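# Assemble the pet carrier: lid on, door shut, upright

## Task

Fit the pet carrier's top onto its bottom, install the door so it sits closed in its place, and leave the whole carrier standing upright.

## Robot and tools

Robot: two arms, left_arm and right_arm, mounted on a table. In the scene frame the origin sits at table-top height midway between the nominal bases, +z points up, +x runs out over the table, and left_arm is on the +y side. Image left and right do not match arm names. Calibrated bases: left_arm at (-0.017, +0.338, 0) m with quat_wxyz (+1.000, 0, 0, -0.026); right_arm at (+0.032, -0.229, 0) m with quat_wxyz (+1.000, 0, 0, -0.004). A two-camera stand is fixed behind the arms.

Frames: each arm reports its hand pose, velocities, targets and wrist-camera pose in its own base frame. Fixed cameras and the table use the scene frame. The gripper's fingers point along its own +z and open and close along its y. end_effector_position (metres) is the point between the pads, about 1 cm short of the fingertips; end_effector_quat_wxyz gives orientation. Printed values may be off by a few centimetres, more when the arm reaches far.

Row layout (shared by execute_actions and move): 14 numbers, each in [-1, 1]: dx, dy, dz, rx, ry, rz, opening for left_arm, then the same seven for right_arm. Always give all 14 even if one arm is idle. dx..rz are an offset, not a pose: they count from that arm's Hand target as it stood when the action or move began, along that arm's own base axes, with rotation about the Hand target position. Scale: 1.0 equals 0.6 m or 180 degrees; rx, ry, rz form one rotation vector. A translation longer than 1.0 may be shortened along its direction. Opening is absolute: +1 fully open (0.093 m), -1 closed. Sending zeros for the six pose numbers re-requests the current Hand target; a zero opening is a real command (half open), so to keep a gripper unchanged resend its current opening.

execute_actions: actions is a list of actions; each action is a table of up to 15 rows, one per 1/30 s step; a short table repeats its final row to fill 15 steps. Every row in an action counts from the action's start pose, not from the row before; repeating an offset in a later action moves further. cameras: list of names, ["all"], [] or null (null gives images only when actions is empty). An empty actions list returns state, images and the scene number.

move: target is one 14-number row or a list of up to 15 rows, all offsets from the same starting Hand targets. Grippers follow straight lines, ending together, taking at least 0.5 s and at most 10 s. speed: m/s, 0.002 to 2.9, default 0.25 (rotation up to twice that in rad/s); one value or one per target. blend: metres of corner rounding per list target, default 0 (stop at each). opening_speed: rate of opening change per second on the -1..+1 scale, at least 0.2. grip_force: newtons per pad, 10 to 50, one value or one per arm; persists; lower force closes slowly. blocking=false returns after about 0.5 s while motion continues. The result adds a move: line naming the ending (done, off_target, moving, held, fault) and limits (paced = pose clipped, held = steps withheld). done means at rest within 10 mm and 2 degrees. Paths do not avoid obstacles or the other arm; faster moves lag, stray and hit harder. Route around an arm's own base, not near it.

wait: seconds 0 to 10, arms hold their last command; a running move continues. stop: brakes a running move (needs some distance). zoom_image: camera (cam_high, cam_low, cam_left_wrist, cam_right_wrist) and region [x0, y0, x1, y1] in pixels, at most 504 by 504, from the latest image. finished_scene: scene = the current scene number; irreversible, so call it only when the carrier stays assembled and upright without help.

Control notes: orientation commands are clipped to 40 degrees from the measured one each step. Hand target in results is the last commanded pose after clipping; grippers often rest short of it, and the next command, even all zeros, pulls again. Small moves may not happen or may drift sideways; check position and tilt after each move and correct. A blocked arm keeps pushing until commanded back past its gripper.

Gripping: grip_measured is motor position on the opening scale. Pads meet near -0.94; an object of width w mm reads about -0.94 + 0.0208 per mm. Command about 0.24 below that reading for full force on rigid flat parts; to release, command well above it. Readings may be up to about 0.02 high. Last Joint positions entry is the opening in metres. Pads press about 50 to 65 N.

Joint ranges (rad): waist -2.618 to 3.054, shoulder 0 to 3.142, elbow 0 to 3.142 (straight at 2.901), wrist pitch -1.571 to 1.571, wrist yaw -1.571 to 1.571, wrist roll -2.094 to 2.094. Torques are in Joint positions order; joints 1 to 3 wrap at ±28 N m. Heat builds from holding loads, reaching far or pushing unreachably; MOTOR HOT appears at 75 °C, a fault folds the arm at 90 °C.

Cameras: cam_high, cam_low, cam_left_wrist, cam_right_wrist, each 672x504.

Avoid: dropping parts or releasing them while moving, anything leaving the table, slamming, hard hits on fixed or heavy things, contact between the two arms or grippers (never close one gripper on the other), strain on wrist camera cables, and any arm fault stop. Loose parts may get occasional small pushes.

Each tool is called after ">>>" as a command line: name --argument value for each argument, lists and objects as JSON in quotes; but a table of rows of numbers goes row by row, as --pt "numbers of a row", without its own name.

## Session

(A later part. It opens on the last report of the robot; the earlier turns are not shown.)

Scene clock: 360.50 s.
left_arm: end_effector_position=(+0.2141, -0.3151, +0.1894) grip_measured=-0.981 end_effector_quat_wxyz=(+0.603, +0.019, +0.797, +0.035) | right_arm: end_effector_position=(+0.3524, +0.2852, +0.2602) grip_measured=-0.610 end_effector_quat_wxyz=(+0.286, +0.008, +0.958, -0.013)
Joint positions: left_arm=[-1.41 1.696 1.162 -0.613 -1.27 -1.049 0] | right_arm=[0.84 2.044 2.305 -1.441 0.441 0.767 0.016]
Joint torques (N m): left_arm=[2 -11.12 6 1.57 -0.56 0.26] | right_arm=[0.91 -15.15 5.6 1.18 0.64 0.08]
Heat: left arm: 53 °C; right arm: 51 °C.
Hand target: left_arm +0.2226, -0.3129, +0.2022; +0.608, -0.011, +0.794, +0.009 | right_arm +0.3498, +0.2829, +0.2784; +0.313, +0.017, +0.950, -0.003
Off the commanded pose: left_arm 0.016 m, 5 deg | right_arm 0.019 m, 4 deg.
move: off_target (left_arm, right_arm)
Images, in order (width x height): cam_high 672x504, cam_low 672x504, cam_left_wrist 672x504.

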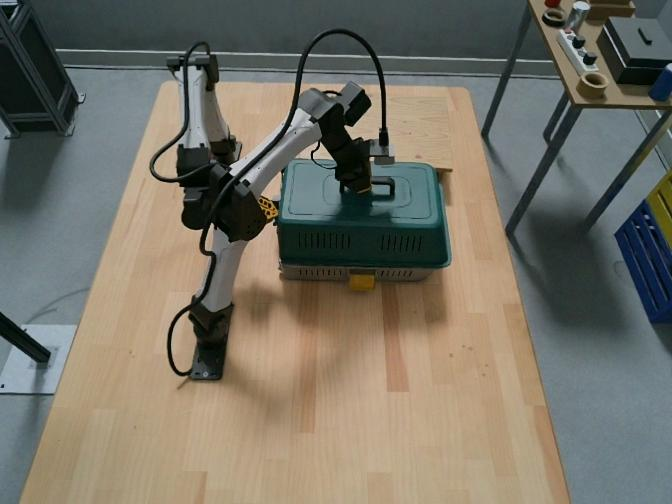

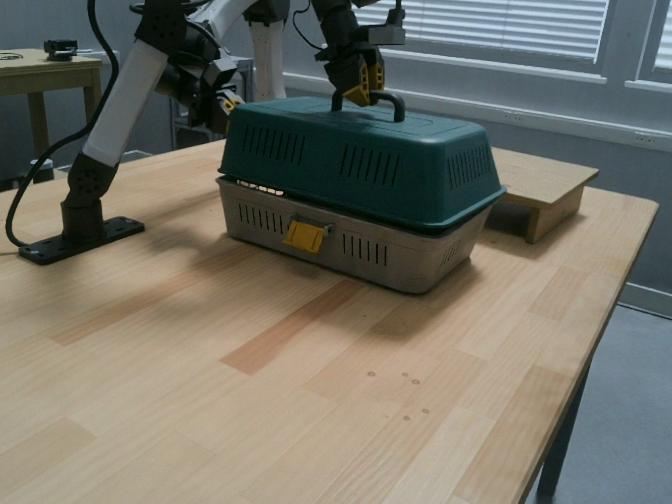

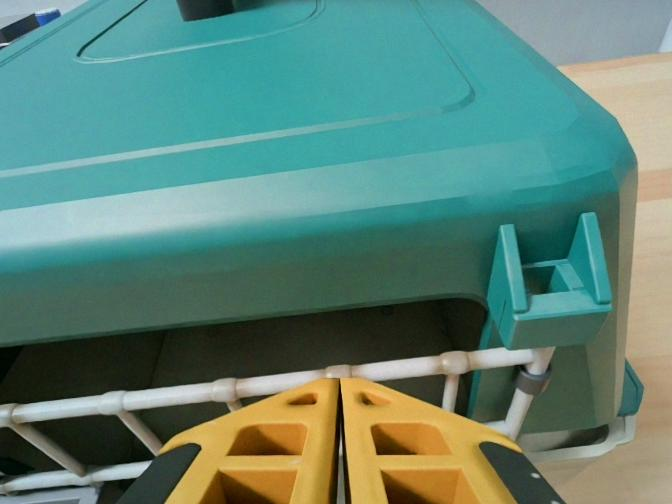

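>>> move --target '[-0.006,0,0,0,0,0.0,-1,0.0,0.0,-0.02,0.0,0.0,0.0,-0.85]' --speed 0.03 --cameras '["cam_left_wrist","cam_high","cam_low"]'

>>> zoom_image --camera "cam_high" --region '[250, 140, 460, 300]'

>>> zoom_image --camera "cam_low" --region '[200, 50, 530, 300]'

>>> zoom_image --camera "cam_left_wrist" --region '[440, 190, 660, 440]'

Scene clock: 366.83 s.
left_arm: end_effector_position=(+0.2141, -0.3151, +0.1894) grip_measured=-0.981 end_effector_quat_wxyz=(+0.603, +0.019, +0.797, +0.035) | right_arm: end_effector_position=(+0.3529, +0.2842, +0.2568) grip_measured=-0.610 end_effector_quat_wxyz=(+0.296, +0.010, +0.955, -0.007)
Joint positions: left_arm=[-1.41 1.696 1.162 -0.613 -1.27 -1.048 0] | right_arm=[0.84 1.997 2.206 -1.365 0.448 0.764 0.016]
Joint torques (N m): left_arm=[1.17 -10.97 6.16 1.33 -0.57 0.03] | right_arm=[0.91 -13.61 5.16 1.17 0.59 0.11]
Heat: left arm: 52 °C; right arm: 53 °C.
Hand target: left_arm +0.2190, -0.3129, +0.2022; +0.608, -0.011, +0.794, +0.009 | right_arm +0.3497, +0.2829, +0.2663; +0.312, +0.017, +0.950, -0.003
Off the commanded pose: left_arm 0.014 m, 5 deg | right_arm 0.010 m, 2 deg.
move: off_target (left_arm)
Images, in order (width x height): cam_high 672x504, cam_low 672x504, cam_left_wrist 672x504.

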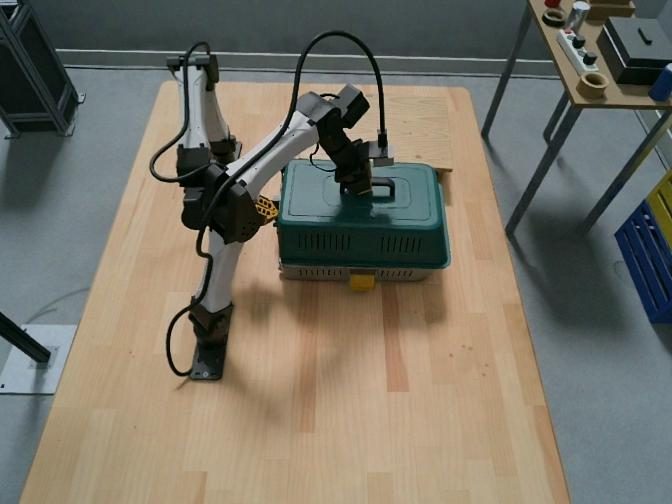

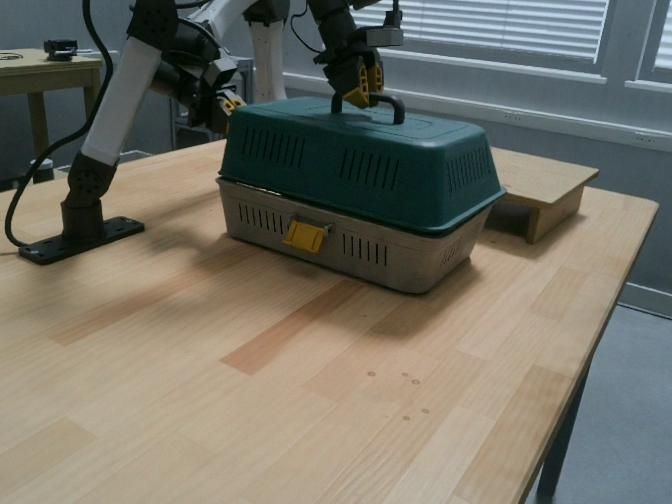

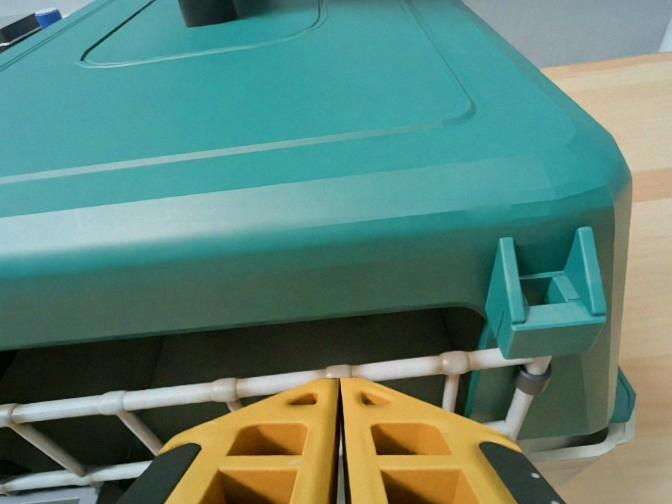

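Scaled by 2.400 from the camera's 672x504 image, which has a finer 960x720 frame.

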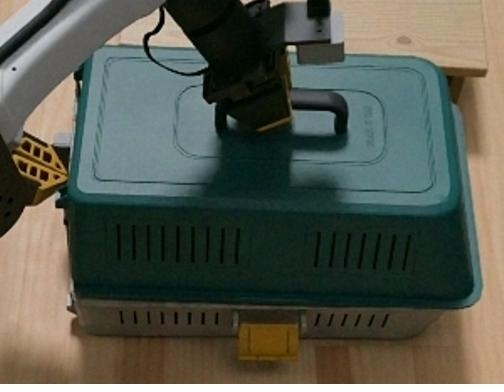

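Scaled by 1.527 from the camera's 672x504 image, which has a finer 960x720 frame.

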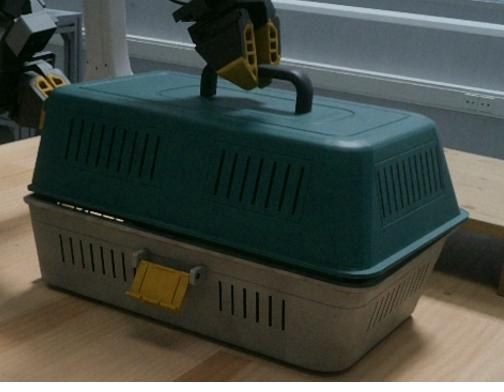

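Scaled by 2.016 from the camera's 672x504 image, which has a finer 960x720 frame.

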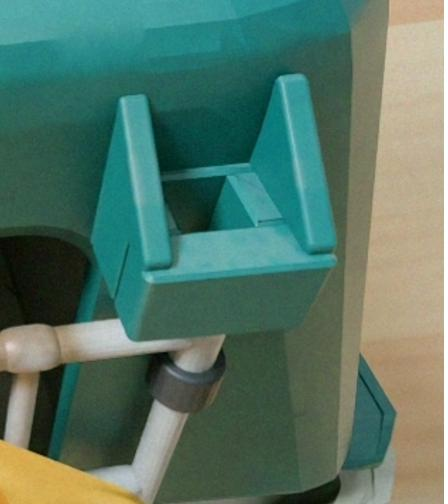

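>>> move --target '[-0.004,0,0,0,0,0.0,-1,0.0,0.0,-0.014,0.0,0.0,0.0,-0.85]' --speed 0.03 --cameras '["cam_left_wrist","cam_high","cam_low"]'

>>> zoom_image --camera "cam_low" --region '[200, 50, 530, 300]'

>>> zoom_image --camera "cam_left_wrist" --region '[440, 190, 660, 440]'

Scene clock: 370.13 s.
left_arm: end_effector_position=(+0.2141, -0.3151, +0.1894) grip_measured=-0.981 end_effector_quat_wxyz=(+0.603, +0.017, +0.797, +0.034) | right_arm: end_effector_position=(+0.3534, +0.2840, +0.2564) grip_measured=-0.610 end_effector_quat_wxyz=(+0.306, +0.011, +0.952, -0.002)
Joint positions: left_arm=[-1.41 1.696 1.162 -0.613 -1.27 -1.053 0] | right_arm=[0.841 1.966 2.147 -1.314 0.456 0.76 0.016]
Joint velocities: left_arm=[-0.012 0.007 -0.002 0.095 -0.022 -0.183 0] | right_arm=[within noise]
Joint torques (N m): left_arm=[0.68 -10.85 6.26 1.15 -0.63 -0.08] | right_arm=[0.77 -12.27 4.67 1.17 0.49 0.15]
Heat: left arm: 52 °C; right arm: 52 °C.
Hand target: left_arm +0.2166, -0.3129, +0.2022; +0.608, -0.011, +0.794, +0.009 | right_arm +0.3497, +0.2830, +0.2578; +0.313, +0.017, +0.950, -0.003
Off the commanded pose: left_arm 0.013 m, 4 deg | right_arm 0.004 m, 1 deg.
move: off_target (left_arm)
Images, in order (width x height): cam_high 672x504, cam_low 672x504, cam_left_wrist 672x504.

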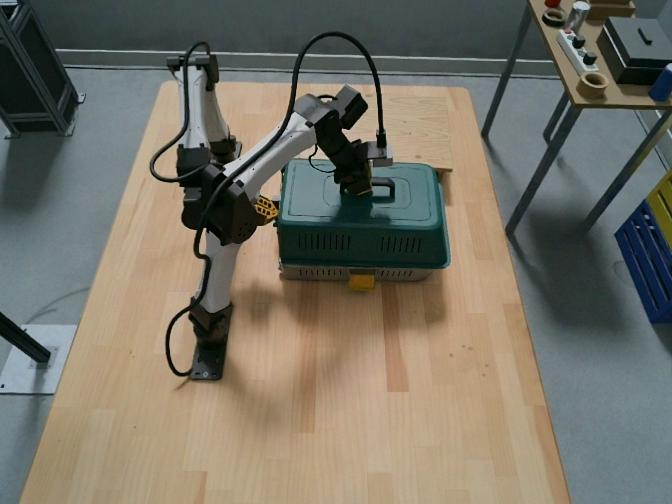

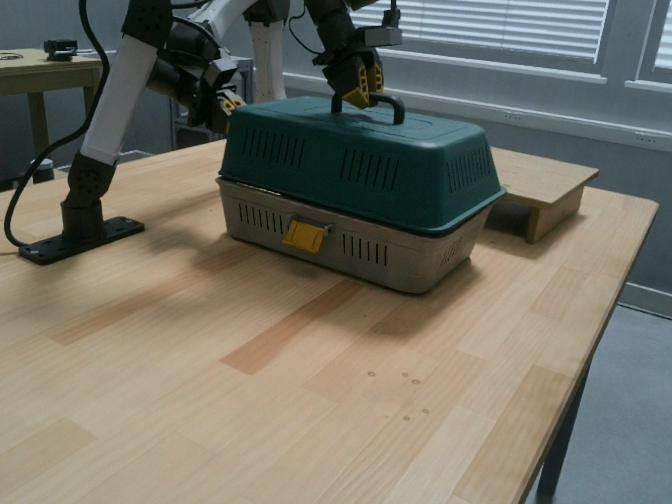

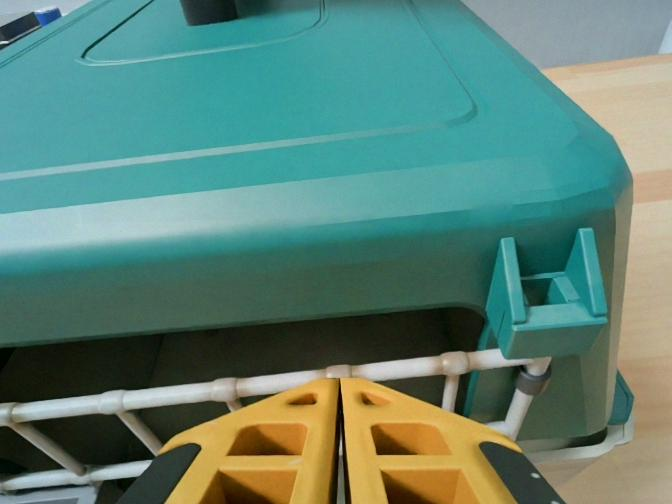

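Scaled by 1.527 from the camera's 672x504 image, which has a finer 960x720 frame.

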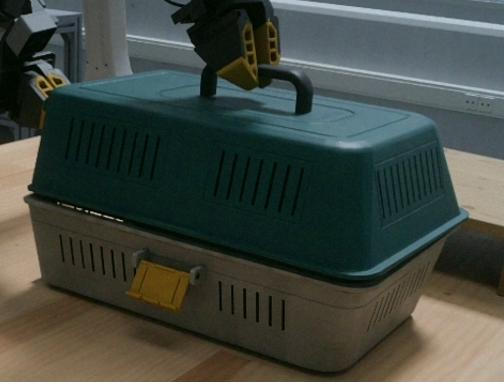

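Scaled by 2.016 from the camera's 672x504 image, which has a finer 960x720 frame.

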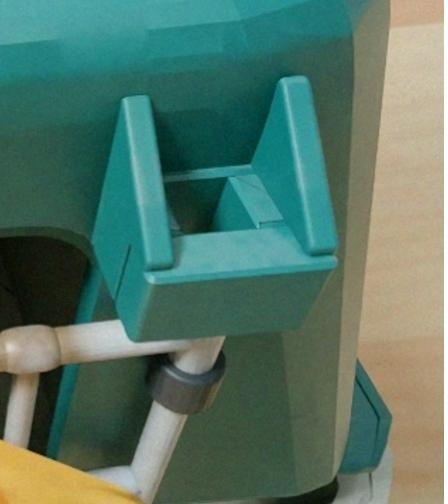

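>>> move --target '[-0.1,0.04,0.06,0,0,0.0,-1,0,0.0,0.0,0,0.0,0,-0.85]' --speed 0.06 --cameras '["cam_left_wrist","cam_high","cam_low"]'

>>> zoom_image --camera "cam_left_wrist" --region '[0, 200, 250, 450]'

>>> zoom_image --camera "cam_left_wrist" --region '[420, 200, 670, 450]'

Scene clock: 380.73 s.
left_arm: end_effector_position=(+0.1572, -0.2830, +0.2307) grip_measured=-0.981 end_effector_quat_wxyz=(+0.599, -0.003, +0.800, +0.020) | right_arm: end_effector_position=(+0.3531, +0.2842, +0.2567) grip_measured=-0.610 end_effector_quat_wxyz=(+0.306, +0.010, +0.952, -0.001)
Joint positions: left_arm=[-1.586 1.688 1.349 -1.407 -1.281 -1.723 0] | right_arm=[0.842 1.965 2.147 -1.314 0.456 0.76 0.016]
Joint torques (N m): left_arm=[-0.29 -6.19 8.23 -0.03 -0.83 -0.08] | right_arm=[0.7 -12.27 4.7 1.16 0.5 0.14]
Heat: left arm: 52 °C; right arm: 52 °C.
Hand target: left_arm +0.1566, -0.2889, +0.2383; +0.608, -0.011, +0.794, +0.009 | right_arm +0.3497, +0.2830, +0.2580; +0.313, +0.017, +0.950, -0.003
Off the commanded pose: left_arm 0.010 m, 2 deg | right_arm 0.004 m, 1 deg.
move: done
Images, in order (width x height): cam_high 672x504, cam_low 672x504, cam_left_wrist 672x504.

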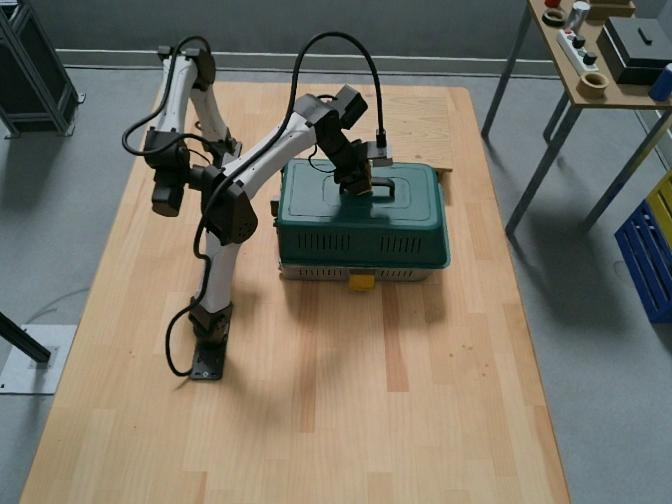

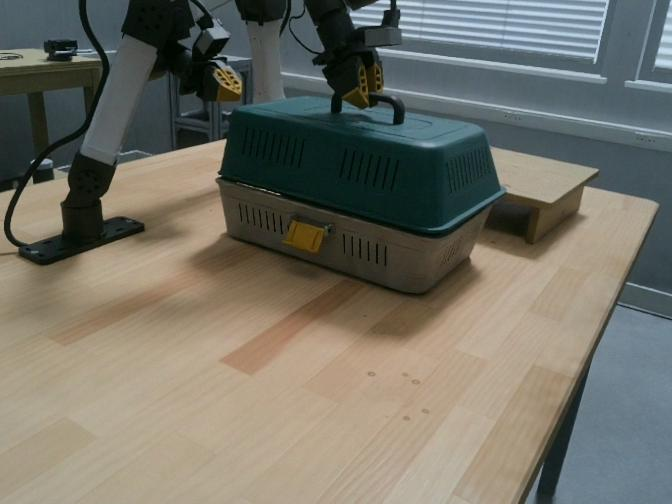

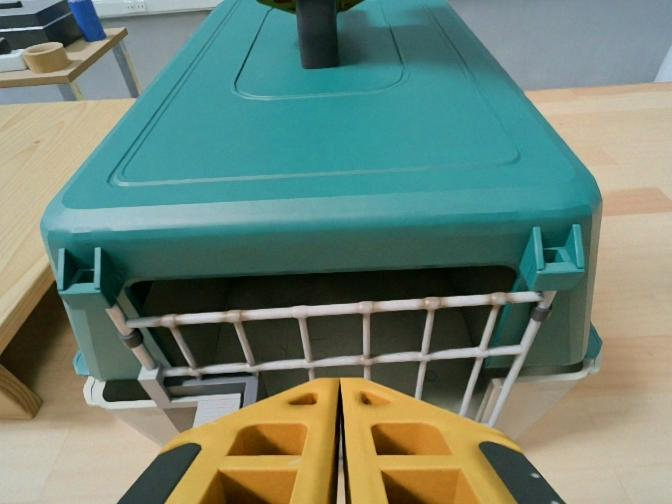

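Scaled by 2.016 from the camera's 672x504 image, which has a finer 960x720 frame.

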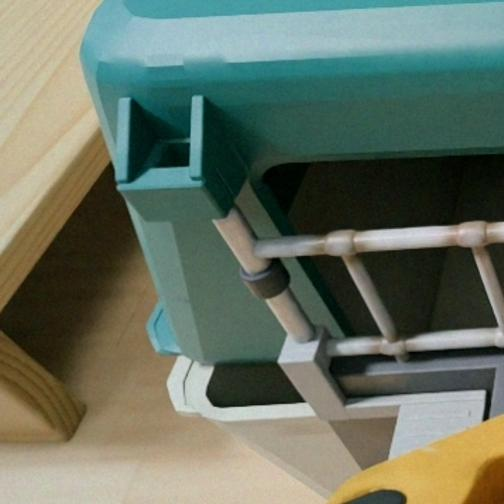

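Scaled by 2.016 from the camera's 672x504 image, which has a finer 960x720 frame.

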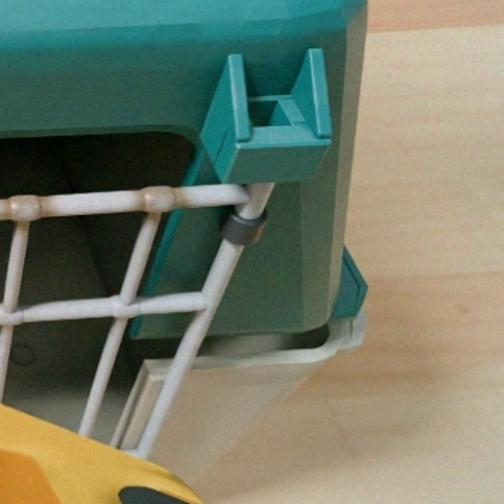

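>>> move --target '[0,0,0,0,0,0.0,-1,0,-0.01,0.012,0,0.0,0,-0.85]' --speed 0.03 --cameras '["cam_left_wrist"]'

>>> zoom_image --camera "cam_left_wrist" --region '[0, 200, 250, 450]'

>>> zoom_image --camera "cam_left_wrist" --region '[420, 200, 670, 450]'

Scene clock: 387.13 s.
left_arm: end_effector_position=(+0.1572, -0.2825, +0.2308) grip_measured=-0.981 end_effector_quat_wxyz=(+0.599, -0.003, +0.800, +0.020) | right_arm: end_effector_position=(+0.3524, +0.2838, +0.2570) grip_measured=-0.610 end_effector_quat_wxyz=(+0.305, +0.010, +0.952, -0.001)
Joint positions: left_arm=[-1.586 1.688 1.349 -1.412 -1.281 -1.728 0] | right_arm=[0.842 1.963 2.147 -1.317 0.455 0.76 0.016]
Joint torques (N m): left_arm=[-0.24 -6.05 8.32 -0.1 -0.84 -0.08] | right_arm=[-0.24 -12.94 6.35 1 0.47 0.04]
Heat: left arm: 54 °C; right arm: 52 °C.
Hand target: left_arm +0.1566, -0.2889, +0.2383; +0.608, -0.011, +0.794, +0.009 | right_arm +0.3497, +0.2770, +0.2651; +0.313, +0.017, +0.950, -0.003
Off the commanded pose: left_arm 0.010 m, 2 deg | right_arm 0.011 m, 1 deg.
move: off_target (right_arm)
Images, in order (width x height): cam_left_wrist 672x504.

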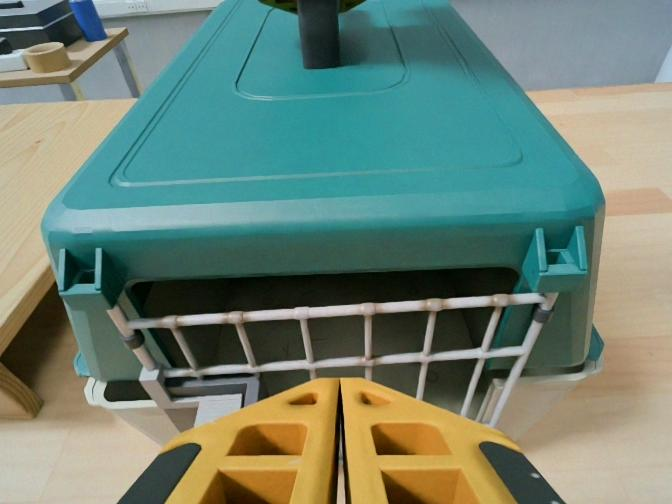

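Scaled by 2.016 from the camera's 672x504 image, which has a finer 960x720 frame.

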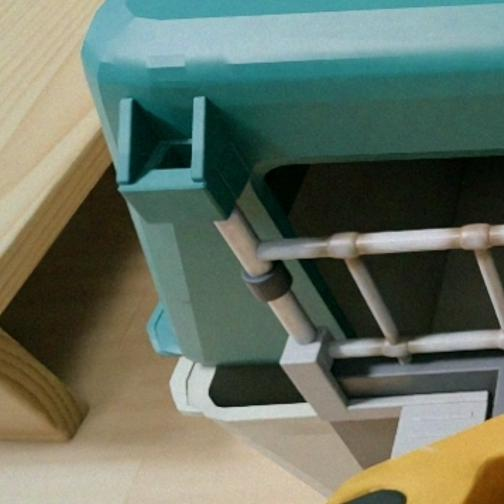

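Scaled by 2.016 from the camera's 672x504 image, which has a finer 960x720 frame.

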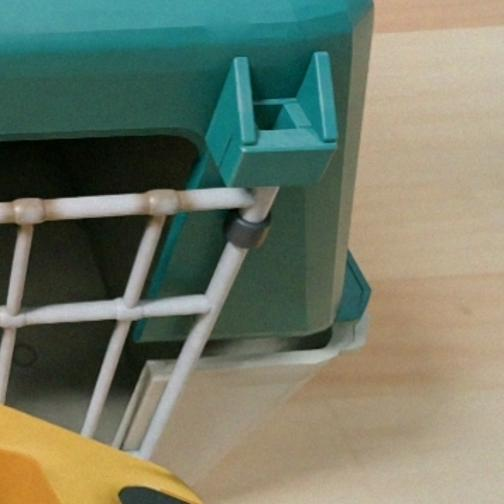

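>>> move --target '[0,0,0,0,0,0.0,-1,0,-0.009,0.01,0,0.0,0,-0.85]' --speed 0.03 --cameras '["cam_left_wrist"]'

>>> zoom_image --camera "cam_left_wrist" --region '[0, 200, 250, 450]'

>>> zoom_image --camera "cam_left_wrist" --region '[420, 200, 670, 450]'

Scene clock: 390.50 s.
left_arm: end_effector_position=(+0.1572, -0.2825, +0.2308) grip_measured=-0.981 end_effector_quat_wxyz=(+0.599, -0.003, +0.800, +0.020) | right_arm: end_effector_position=(+0.3528, +0.2817, +0.2573) grip_measured=-0.610 end_effector_quat_wxyz=(+0.304, +0.012, +0.953, -0.002)
Joint positions: left_arm=[-1.586 1.688 1.349 -1.412 -1.281 -1.728 0] | right_arm=[0.838 1.961 2.147 -1.321 0.453 0.76 0.016]
Joint torques (N m): left_arm=[-0.34 -6.01 8.24 -0.13 -0.82 -0.1] | right_arm=[-0.7 -13.53 7.66 0.87 0.45 -0.06]
Heat: left arm: 54 °C; right arm: 51 °C.
Hand target: left_arm +0.1566, -0.2889, +0.2383; +0.608, -0.011, +0.794, +0.009 | right_arm +0.3497, +0.2715, +0.2712; +0.313, +0.017, +0.950, -0.003
Off the commanded pose: left_arm 0.010 m, 2 deg | right_arm 0.017 m, 1 deg.
move: off_target (right_arm)
Images, in order (width x height): cam_left_wrist 672x504.

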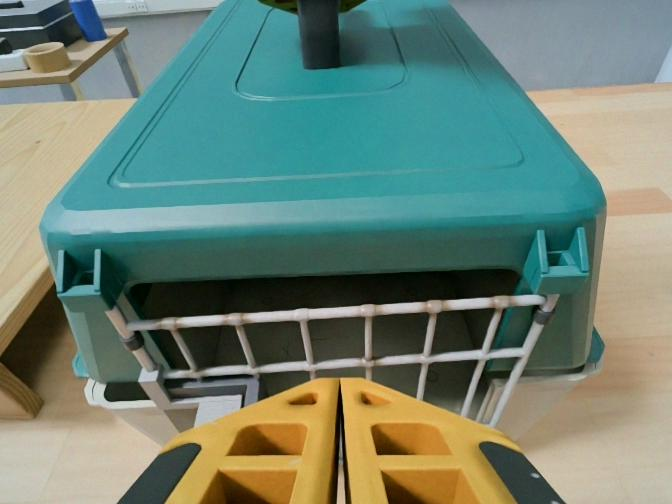

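Scaled by 2.016 from the camera's 672x504 image, which has a finer 960x720 frame.

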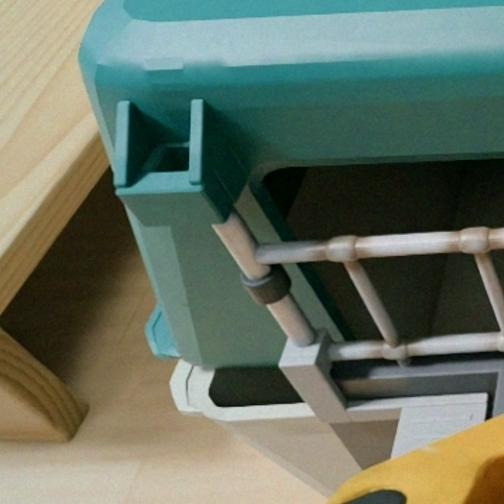

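Scaled by 2.016 from the camera's 672x504 image, which has a finer 960x720 frame.

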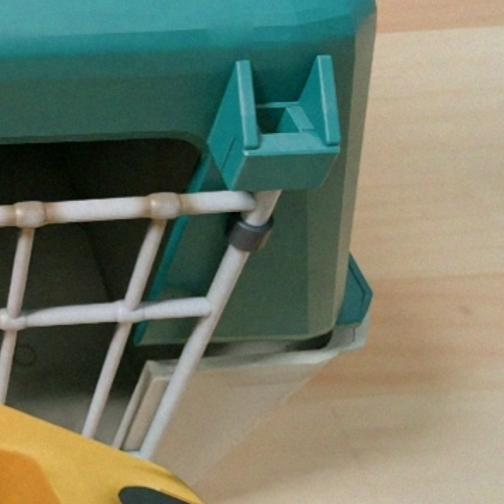

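>>> execute_actions --actions '[]'

>>> zoom_image --camera "cam_low" --region '[205, 140, 365, 260]'

>>> zoom_image --camera "cam_low" --region '[360, 160, 520, 300]'

>>> zoom_image --camera "cam_high" --region '[260, 140, 460, 290]'

Scene clock: 394.93 s.
left_arm: end_effector_position=(+0.1572, -0.2825, +0.2308) grip_measured=-0.981 end_effector_quat_wxyz=(+0.599, -0.003, +0.800, +0.020) | right_arm: end_effector_position=(+0.3528, +0.2817, +0.2573) grip_measured=-0.610 end_effector_quat_wxyz=(+0.304, +0.012, +0.953, -0.002)
Joint positions: left_arm=[-1.586 1.688 1.349 -1.412 -1.281 -1.728 0] | right_arm=[0.838 1.961 2.147 -1.321 0.453 0.76 0.016]
Joint velocities: within noise
Joint torques (N m): left_arm=[-0.12 -6 8.23 -0.09 -0.83 -0.08] | right_arm=[-0.69 -13.55 7.65 0.87 0.45 -0.06]
Heat: left arm: 55 °C; right arm: 52 °C.
Hand target: left_arm +0.1566, -0.2889, +0.2383; +0.608, -0.011, +0.794, +0.009 | right_arm +0.3497, +0.2715, +0.2712; +0.313, +0.017, +0.950, -0.003
Tool commands: left_gripper/opening=-1.0 right_gripper/opening=-0.85
Off the commanded pose: left_arm 0.010 m, 2 deg | right_arm 0.017 m, 1 deg.

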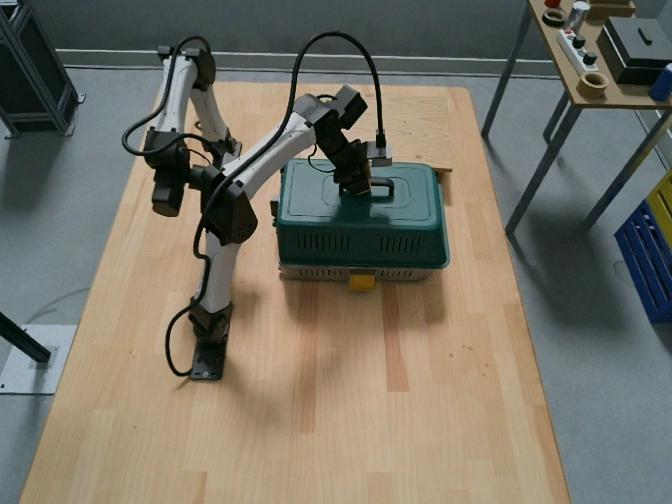

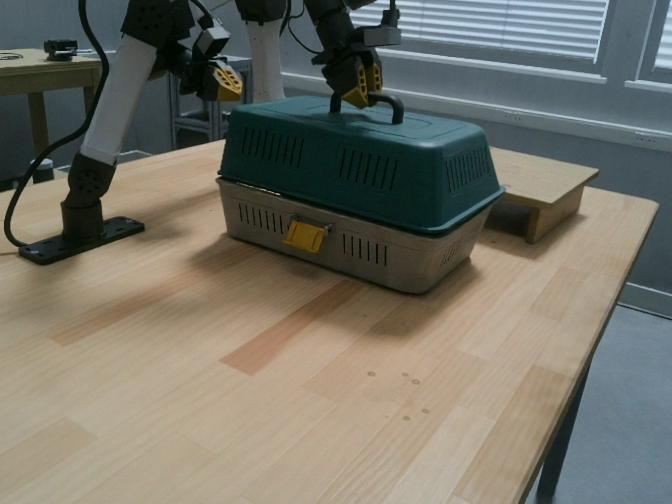

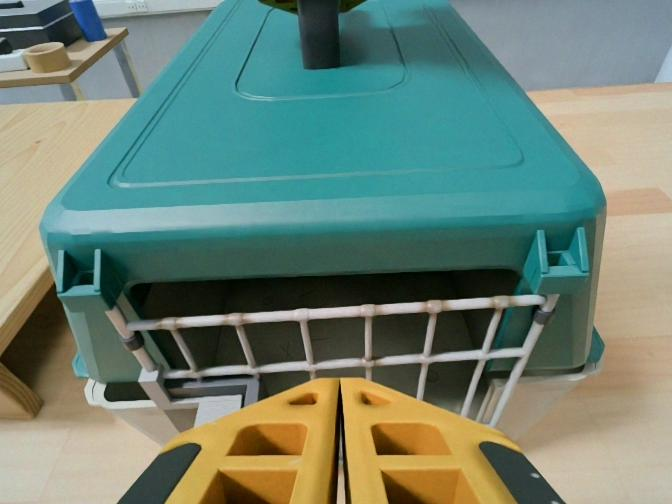

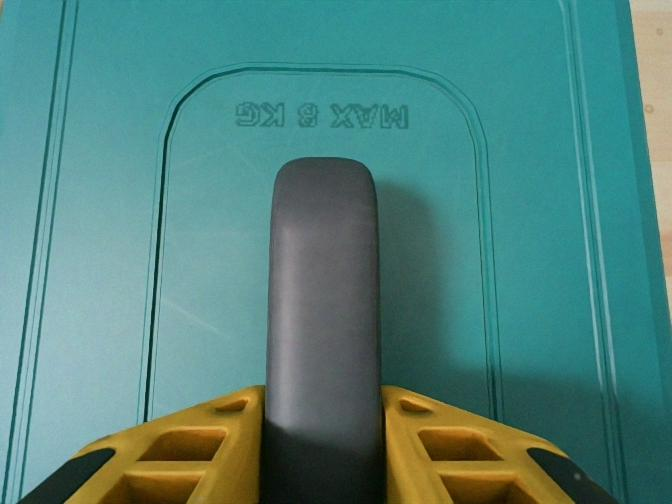

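Scaled by 3.150 from the camera's 672x504 image, which has a finer 960x720 frame.

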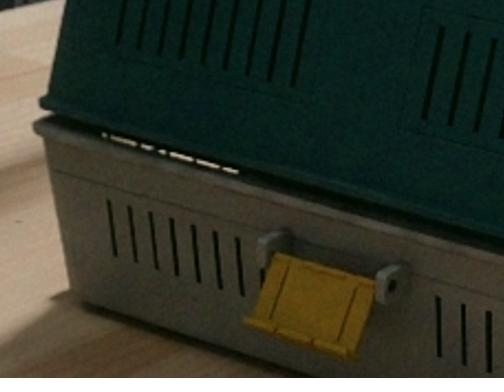

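Scaled by 3.150 from the camera's 672x504 image, which has a finer 960x720 frame.

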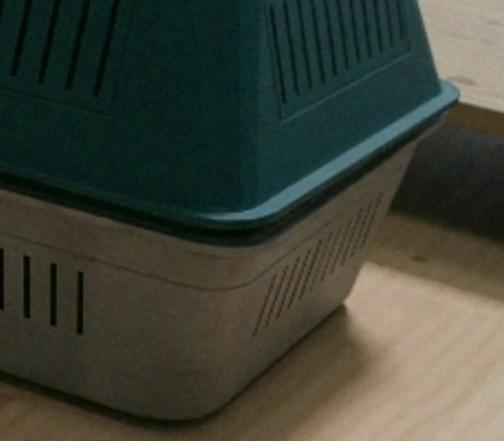

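Scaled by 2.520 from the camera's 672x504 image, which has a finer 960x720 frame.

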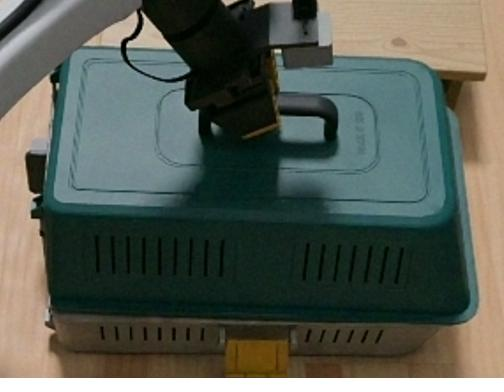

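>>> zoom_image --camera "cam_left_wrist" --region '[40, 230, 160, 370]'

>>> zoom_image --camera "cam_left_wrist" --region '[500, 210, 620, 350]'

Scaled by 3.600 from the camera's 672x504 image, which has a finer 960x720 frame.

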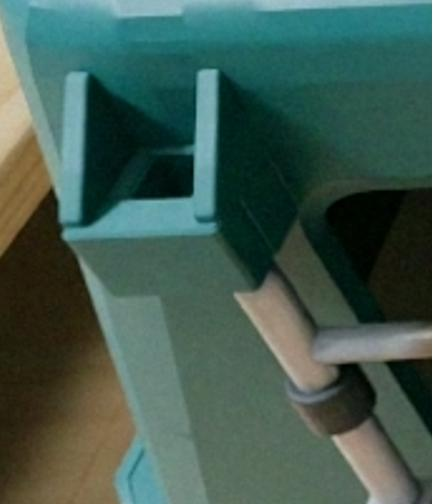

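Scaled by 3.600 from the camera's 672x504 image, which has a finer 960x720 frame.

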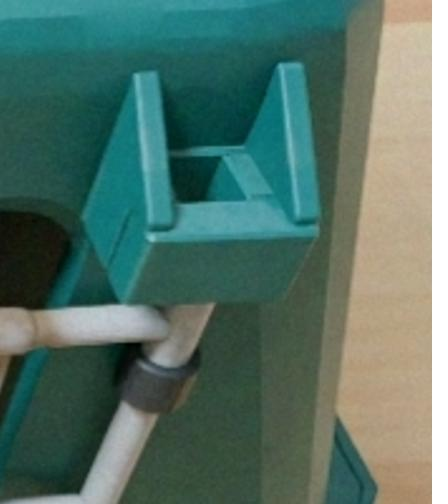

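>>> move --target '[0,0,0,0,0,0.0,-1,0,-0.014,0.012,0,0.0,0,-0.85]' --speed 0.03 --cameras '["cam_left_wrist"]'

>>> zoom_image --camera "cam_left_wrist" --region '[40, 230, 160, 370]'

>>> zoom_image --camera "cam_left_wrist" --region '[500, 210, 620, 350]'

Scene clock: 410.37 s.
left_arm: end_effector_position=(+0.1572, -0.2825, +0.2308) grip_measured=-0.981 end_effector_quat_wxyz=(+0.599, -0.003, +0.800, +0.020) | right_arm: end_effector_position=(+0.3513, +0.2803, +0.2572) grip_measured=-0.610 end_effector_quat_wxyz=(+0.299, +0.007, +0.954, -0.002)
Joint positions: left_arm=[-1.586 1.688 1.349 -1.412 -1.281 -1.728 0] | right_arm=[0.835 1.958 2.147 -1.329 0.443 0.752 0.016]
Joint torques (N m): left_arm=[-0.38 -6.15 8.29 -0.13 -0.84 -0.07] | right_arm=[-1.81 -14.8 8.28 0.77 0.48 -0.12]
Heat: left arm: 57 °C; right arm: 52 °C.
Hand target: left_arm +0.1566, -0.2889, +0.2383; +0.608, -0.011, +0.794, +0.009 | right_arm +0.3497, +0.2631, +0.2784; +0.313, +0.017, +0.950, -0.003
Off the commanded pose: left_arm 0.010 m, 2 deg | right_arm 0.027 m, 2 deg.
move: off_target (right_arm)
Images, in order (width x height): cam_left_wrist 672x504.

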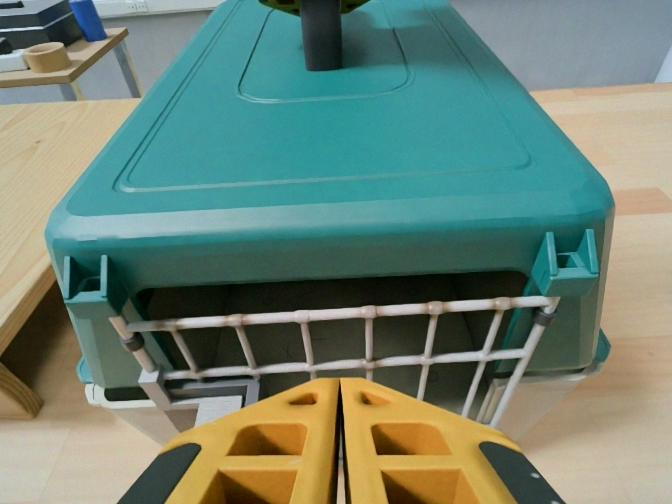

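Scaled by 3.600 from the camera's 672x504 image, which has a finer 960x720 frame.

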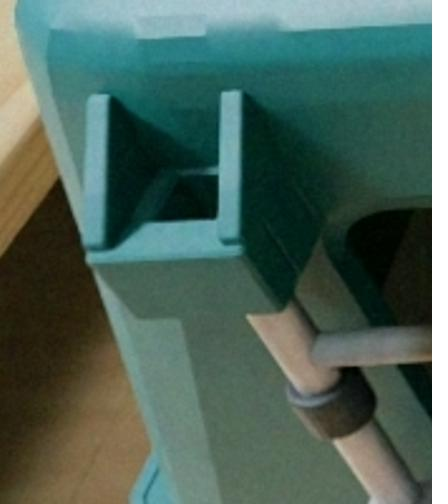

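Scaled by 3.600 from the camera's 672x504 image, which has a finer 960x720 frame.

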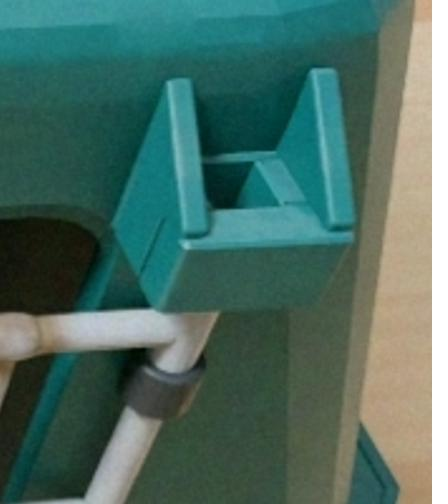

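>>> move --target '[0,0,0,0,0,0.0,-1,0,0.006,-0.033,0,0.0,0,-0.85]' --speed 0.03 --cameras '["cam_left_wrist","cam_low"]'

>>> zoom_image --camera "cam_left_wrist" --region '[40, 230, 160, 370]'

>>> zoom_image --camera "cam_left_wrist" --region '[500, 210, 620, 350]'

>>> zoom_image --camera "cam_low" --region '[200, 50, 530, 300]'

Scene clock: 415.63 s.
left_arm: end_effector_position=(+0.1572, -0.2825, +0.2308) grip_measured=-0.981 end_effector_quat_wxyz=(+0.599, -0.003, +0.800, +0.020) | right_arm: end_effector_position=(+0.3489, +0.2745, +0.2478) grip_measured=-0.610 end_effector_quat_wxyz=(+0.298, +0.005, +0.955, -0.006)
Joint positions: left_arm=[-1.586 1.688 1.349 -1.412 -1.281 -1.728 0] | right_arm=[0.83 1.917 2.05 -1.277 0.442 0.742 0.016]
Joint torques (N m): left_arm=[-0.29 -6.08 8.14 -0.11 -0.87 -0.09] | right_arm=[-0.77 -13.38 5.82 1.15 0.51 0.04]
Heat: left arm: 57 °C; right arm: 52 °C.
Hand target: left_arm +0.1566, -0.2889, +0.2383; +0.608, -0.011, +0.794, +0.009 | right_arm +0.3497, +0.2668, +0.2585; +0.313, +0.017, +0.950, -0.003
Off the commanded pose: left_arm 0.010 m, 2 deg | right_arm 0.013 m, 2 deg.
move: off_target (right_arm)
Images, in order (width x height): cam_low 672x504, cam_left_wrist 672x504.

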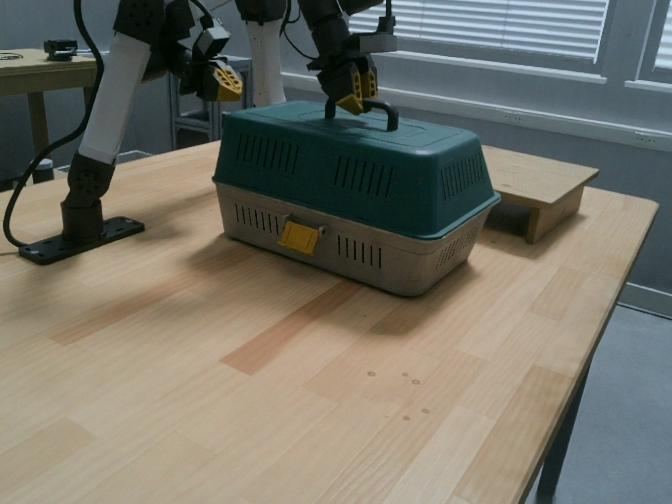

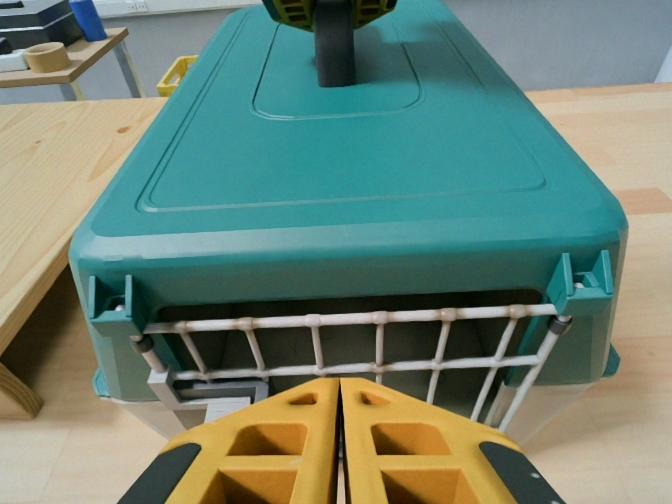

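Scaled by 3.600 from the camera's 672x504 image, which has a finer 960x720 frame.

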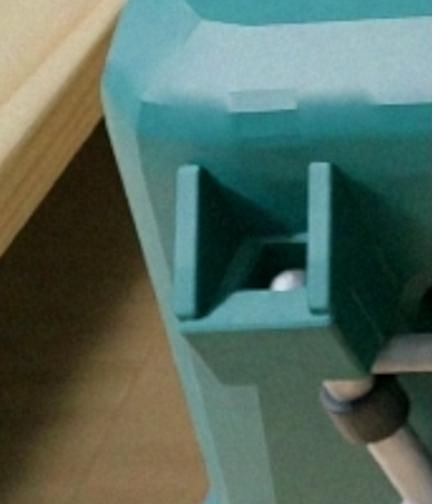

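Scaled by 3.600 from the camera's 672x504 image, which has a finer 960x720 frame.

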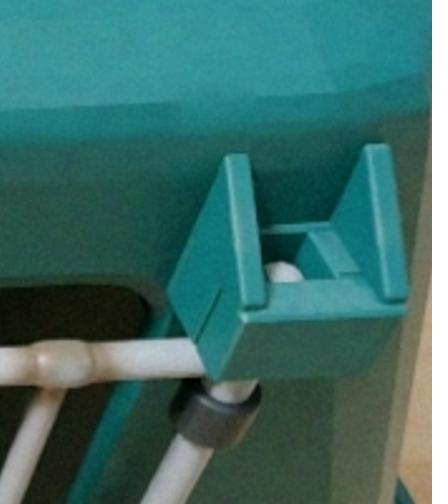

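Scaled by 1.527 from the camera's 672x504 image, which has a finer 960x720 frame.

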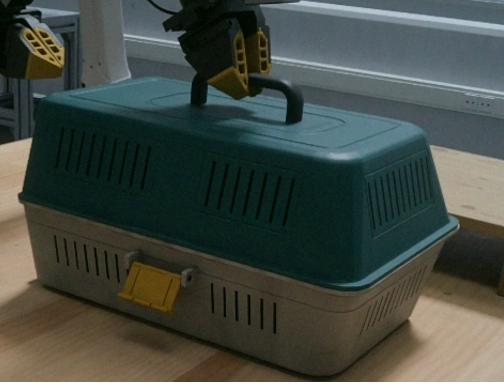

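>>> move --target '[0,0,0,0,0,0.0,-1,0,0.01,-0.03,0,0.0,0,-0.85]' --speed 0.04 --cameras '["cam_left_wrist","cam_low","cam_high"]'

>>> zoom_image --camera "cam_left_wrist" --region '[80, 230, 330, 450]'

>>> zoom_image --camera "cam_low" --region '[200, 50, 530, 300]'

Scene clock: 418.87 s.
left_arm: end_effector_position=(+0.1572, -0.2825, +0.2308) grip_measured=-0.981 end_effector_quat_wxyz=(+0.599, -0.003, +0.800, +0.020) | right_arm: end_effector_position=(+0.3493, +0.2749, +0.2465) grip_measured=-0.610 end_effector_quat_wxyz=(+0.310, +0.008, +0.951, +0.004)
Joint positions: left_arm=[-1.586 1.688 1.349 -1.412 -1.281 -1.728 0] | right_arm=[0.832 1.882 1.982 -1.213 0.449 0.743 0.016]
Joint torques (N m): left_arm=[-0.25 -6.11 8.12 -0.11 -0.84 -0.04] | right_arm=[0.01 -10.35 4.29 1.28 0.49 0.13]
Heat: left arm: 57 °C; right arm: 52 °C.
Hand target: left_arm +0.1566, -0.2889, +0.2383; +0.608, -0.011, +0.794, +0.009 | right_arm +0.3497, +0.2727, +0.2405; +0.313, +0.017, +0.950, -0.003
Off the commanded pose: left_arm 0.010 m, 2 deg | right_arm 0.006 m, 1 deg.
move: done
Images, in order (width x height): cam_high 672x504, cam_low 672x504, cam_left_wrist 672x504.

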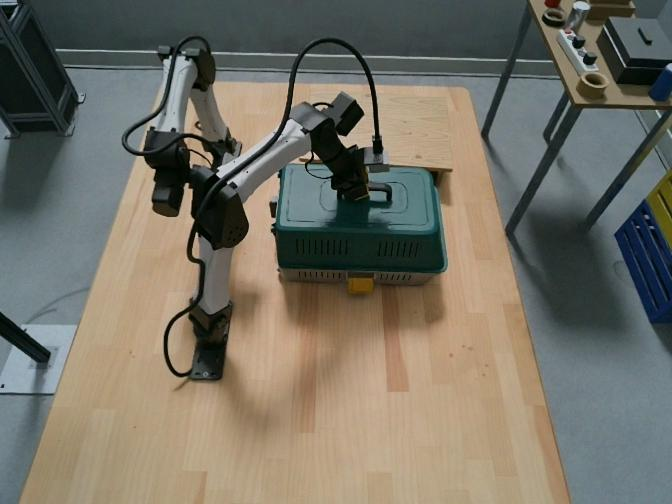

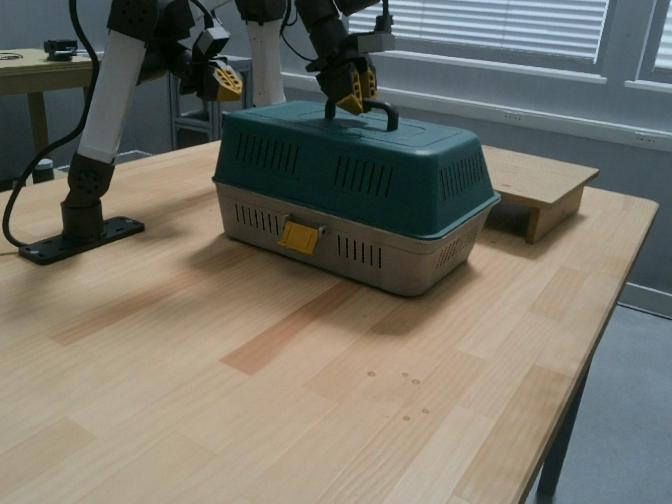

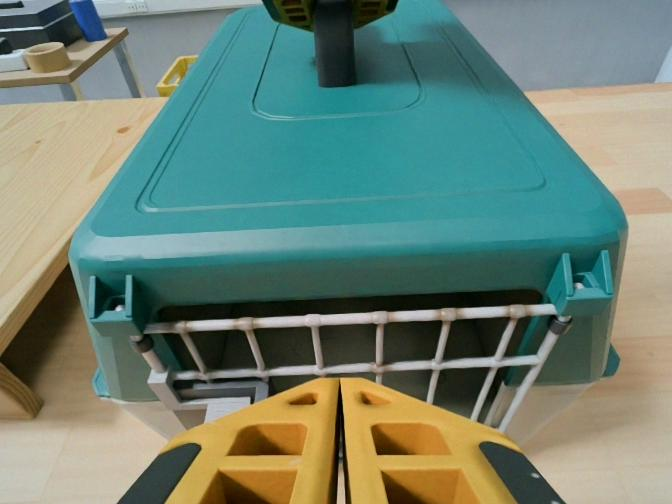

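Scaled by 2.016 from the camera's 672x504 image, which has a finer 960x720 frame.

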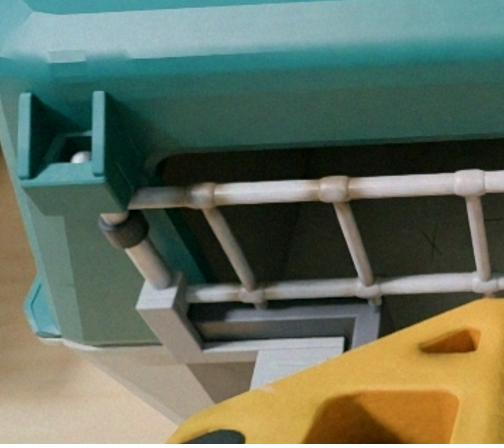

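Scaled by 1.527 from the camera's 672x504 image, which has a finer 960x720 frame.

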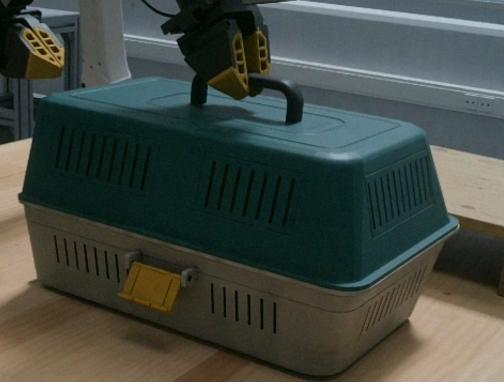

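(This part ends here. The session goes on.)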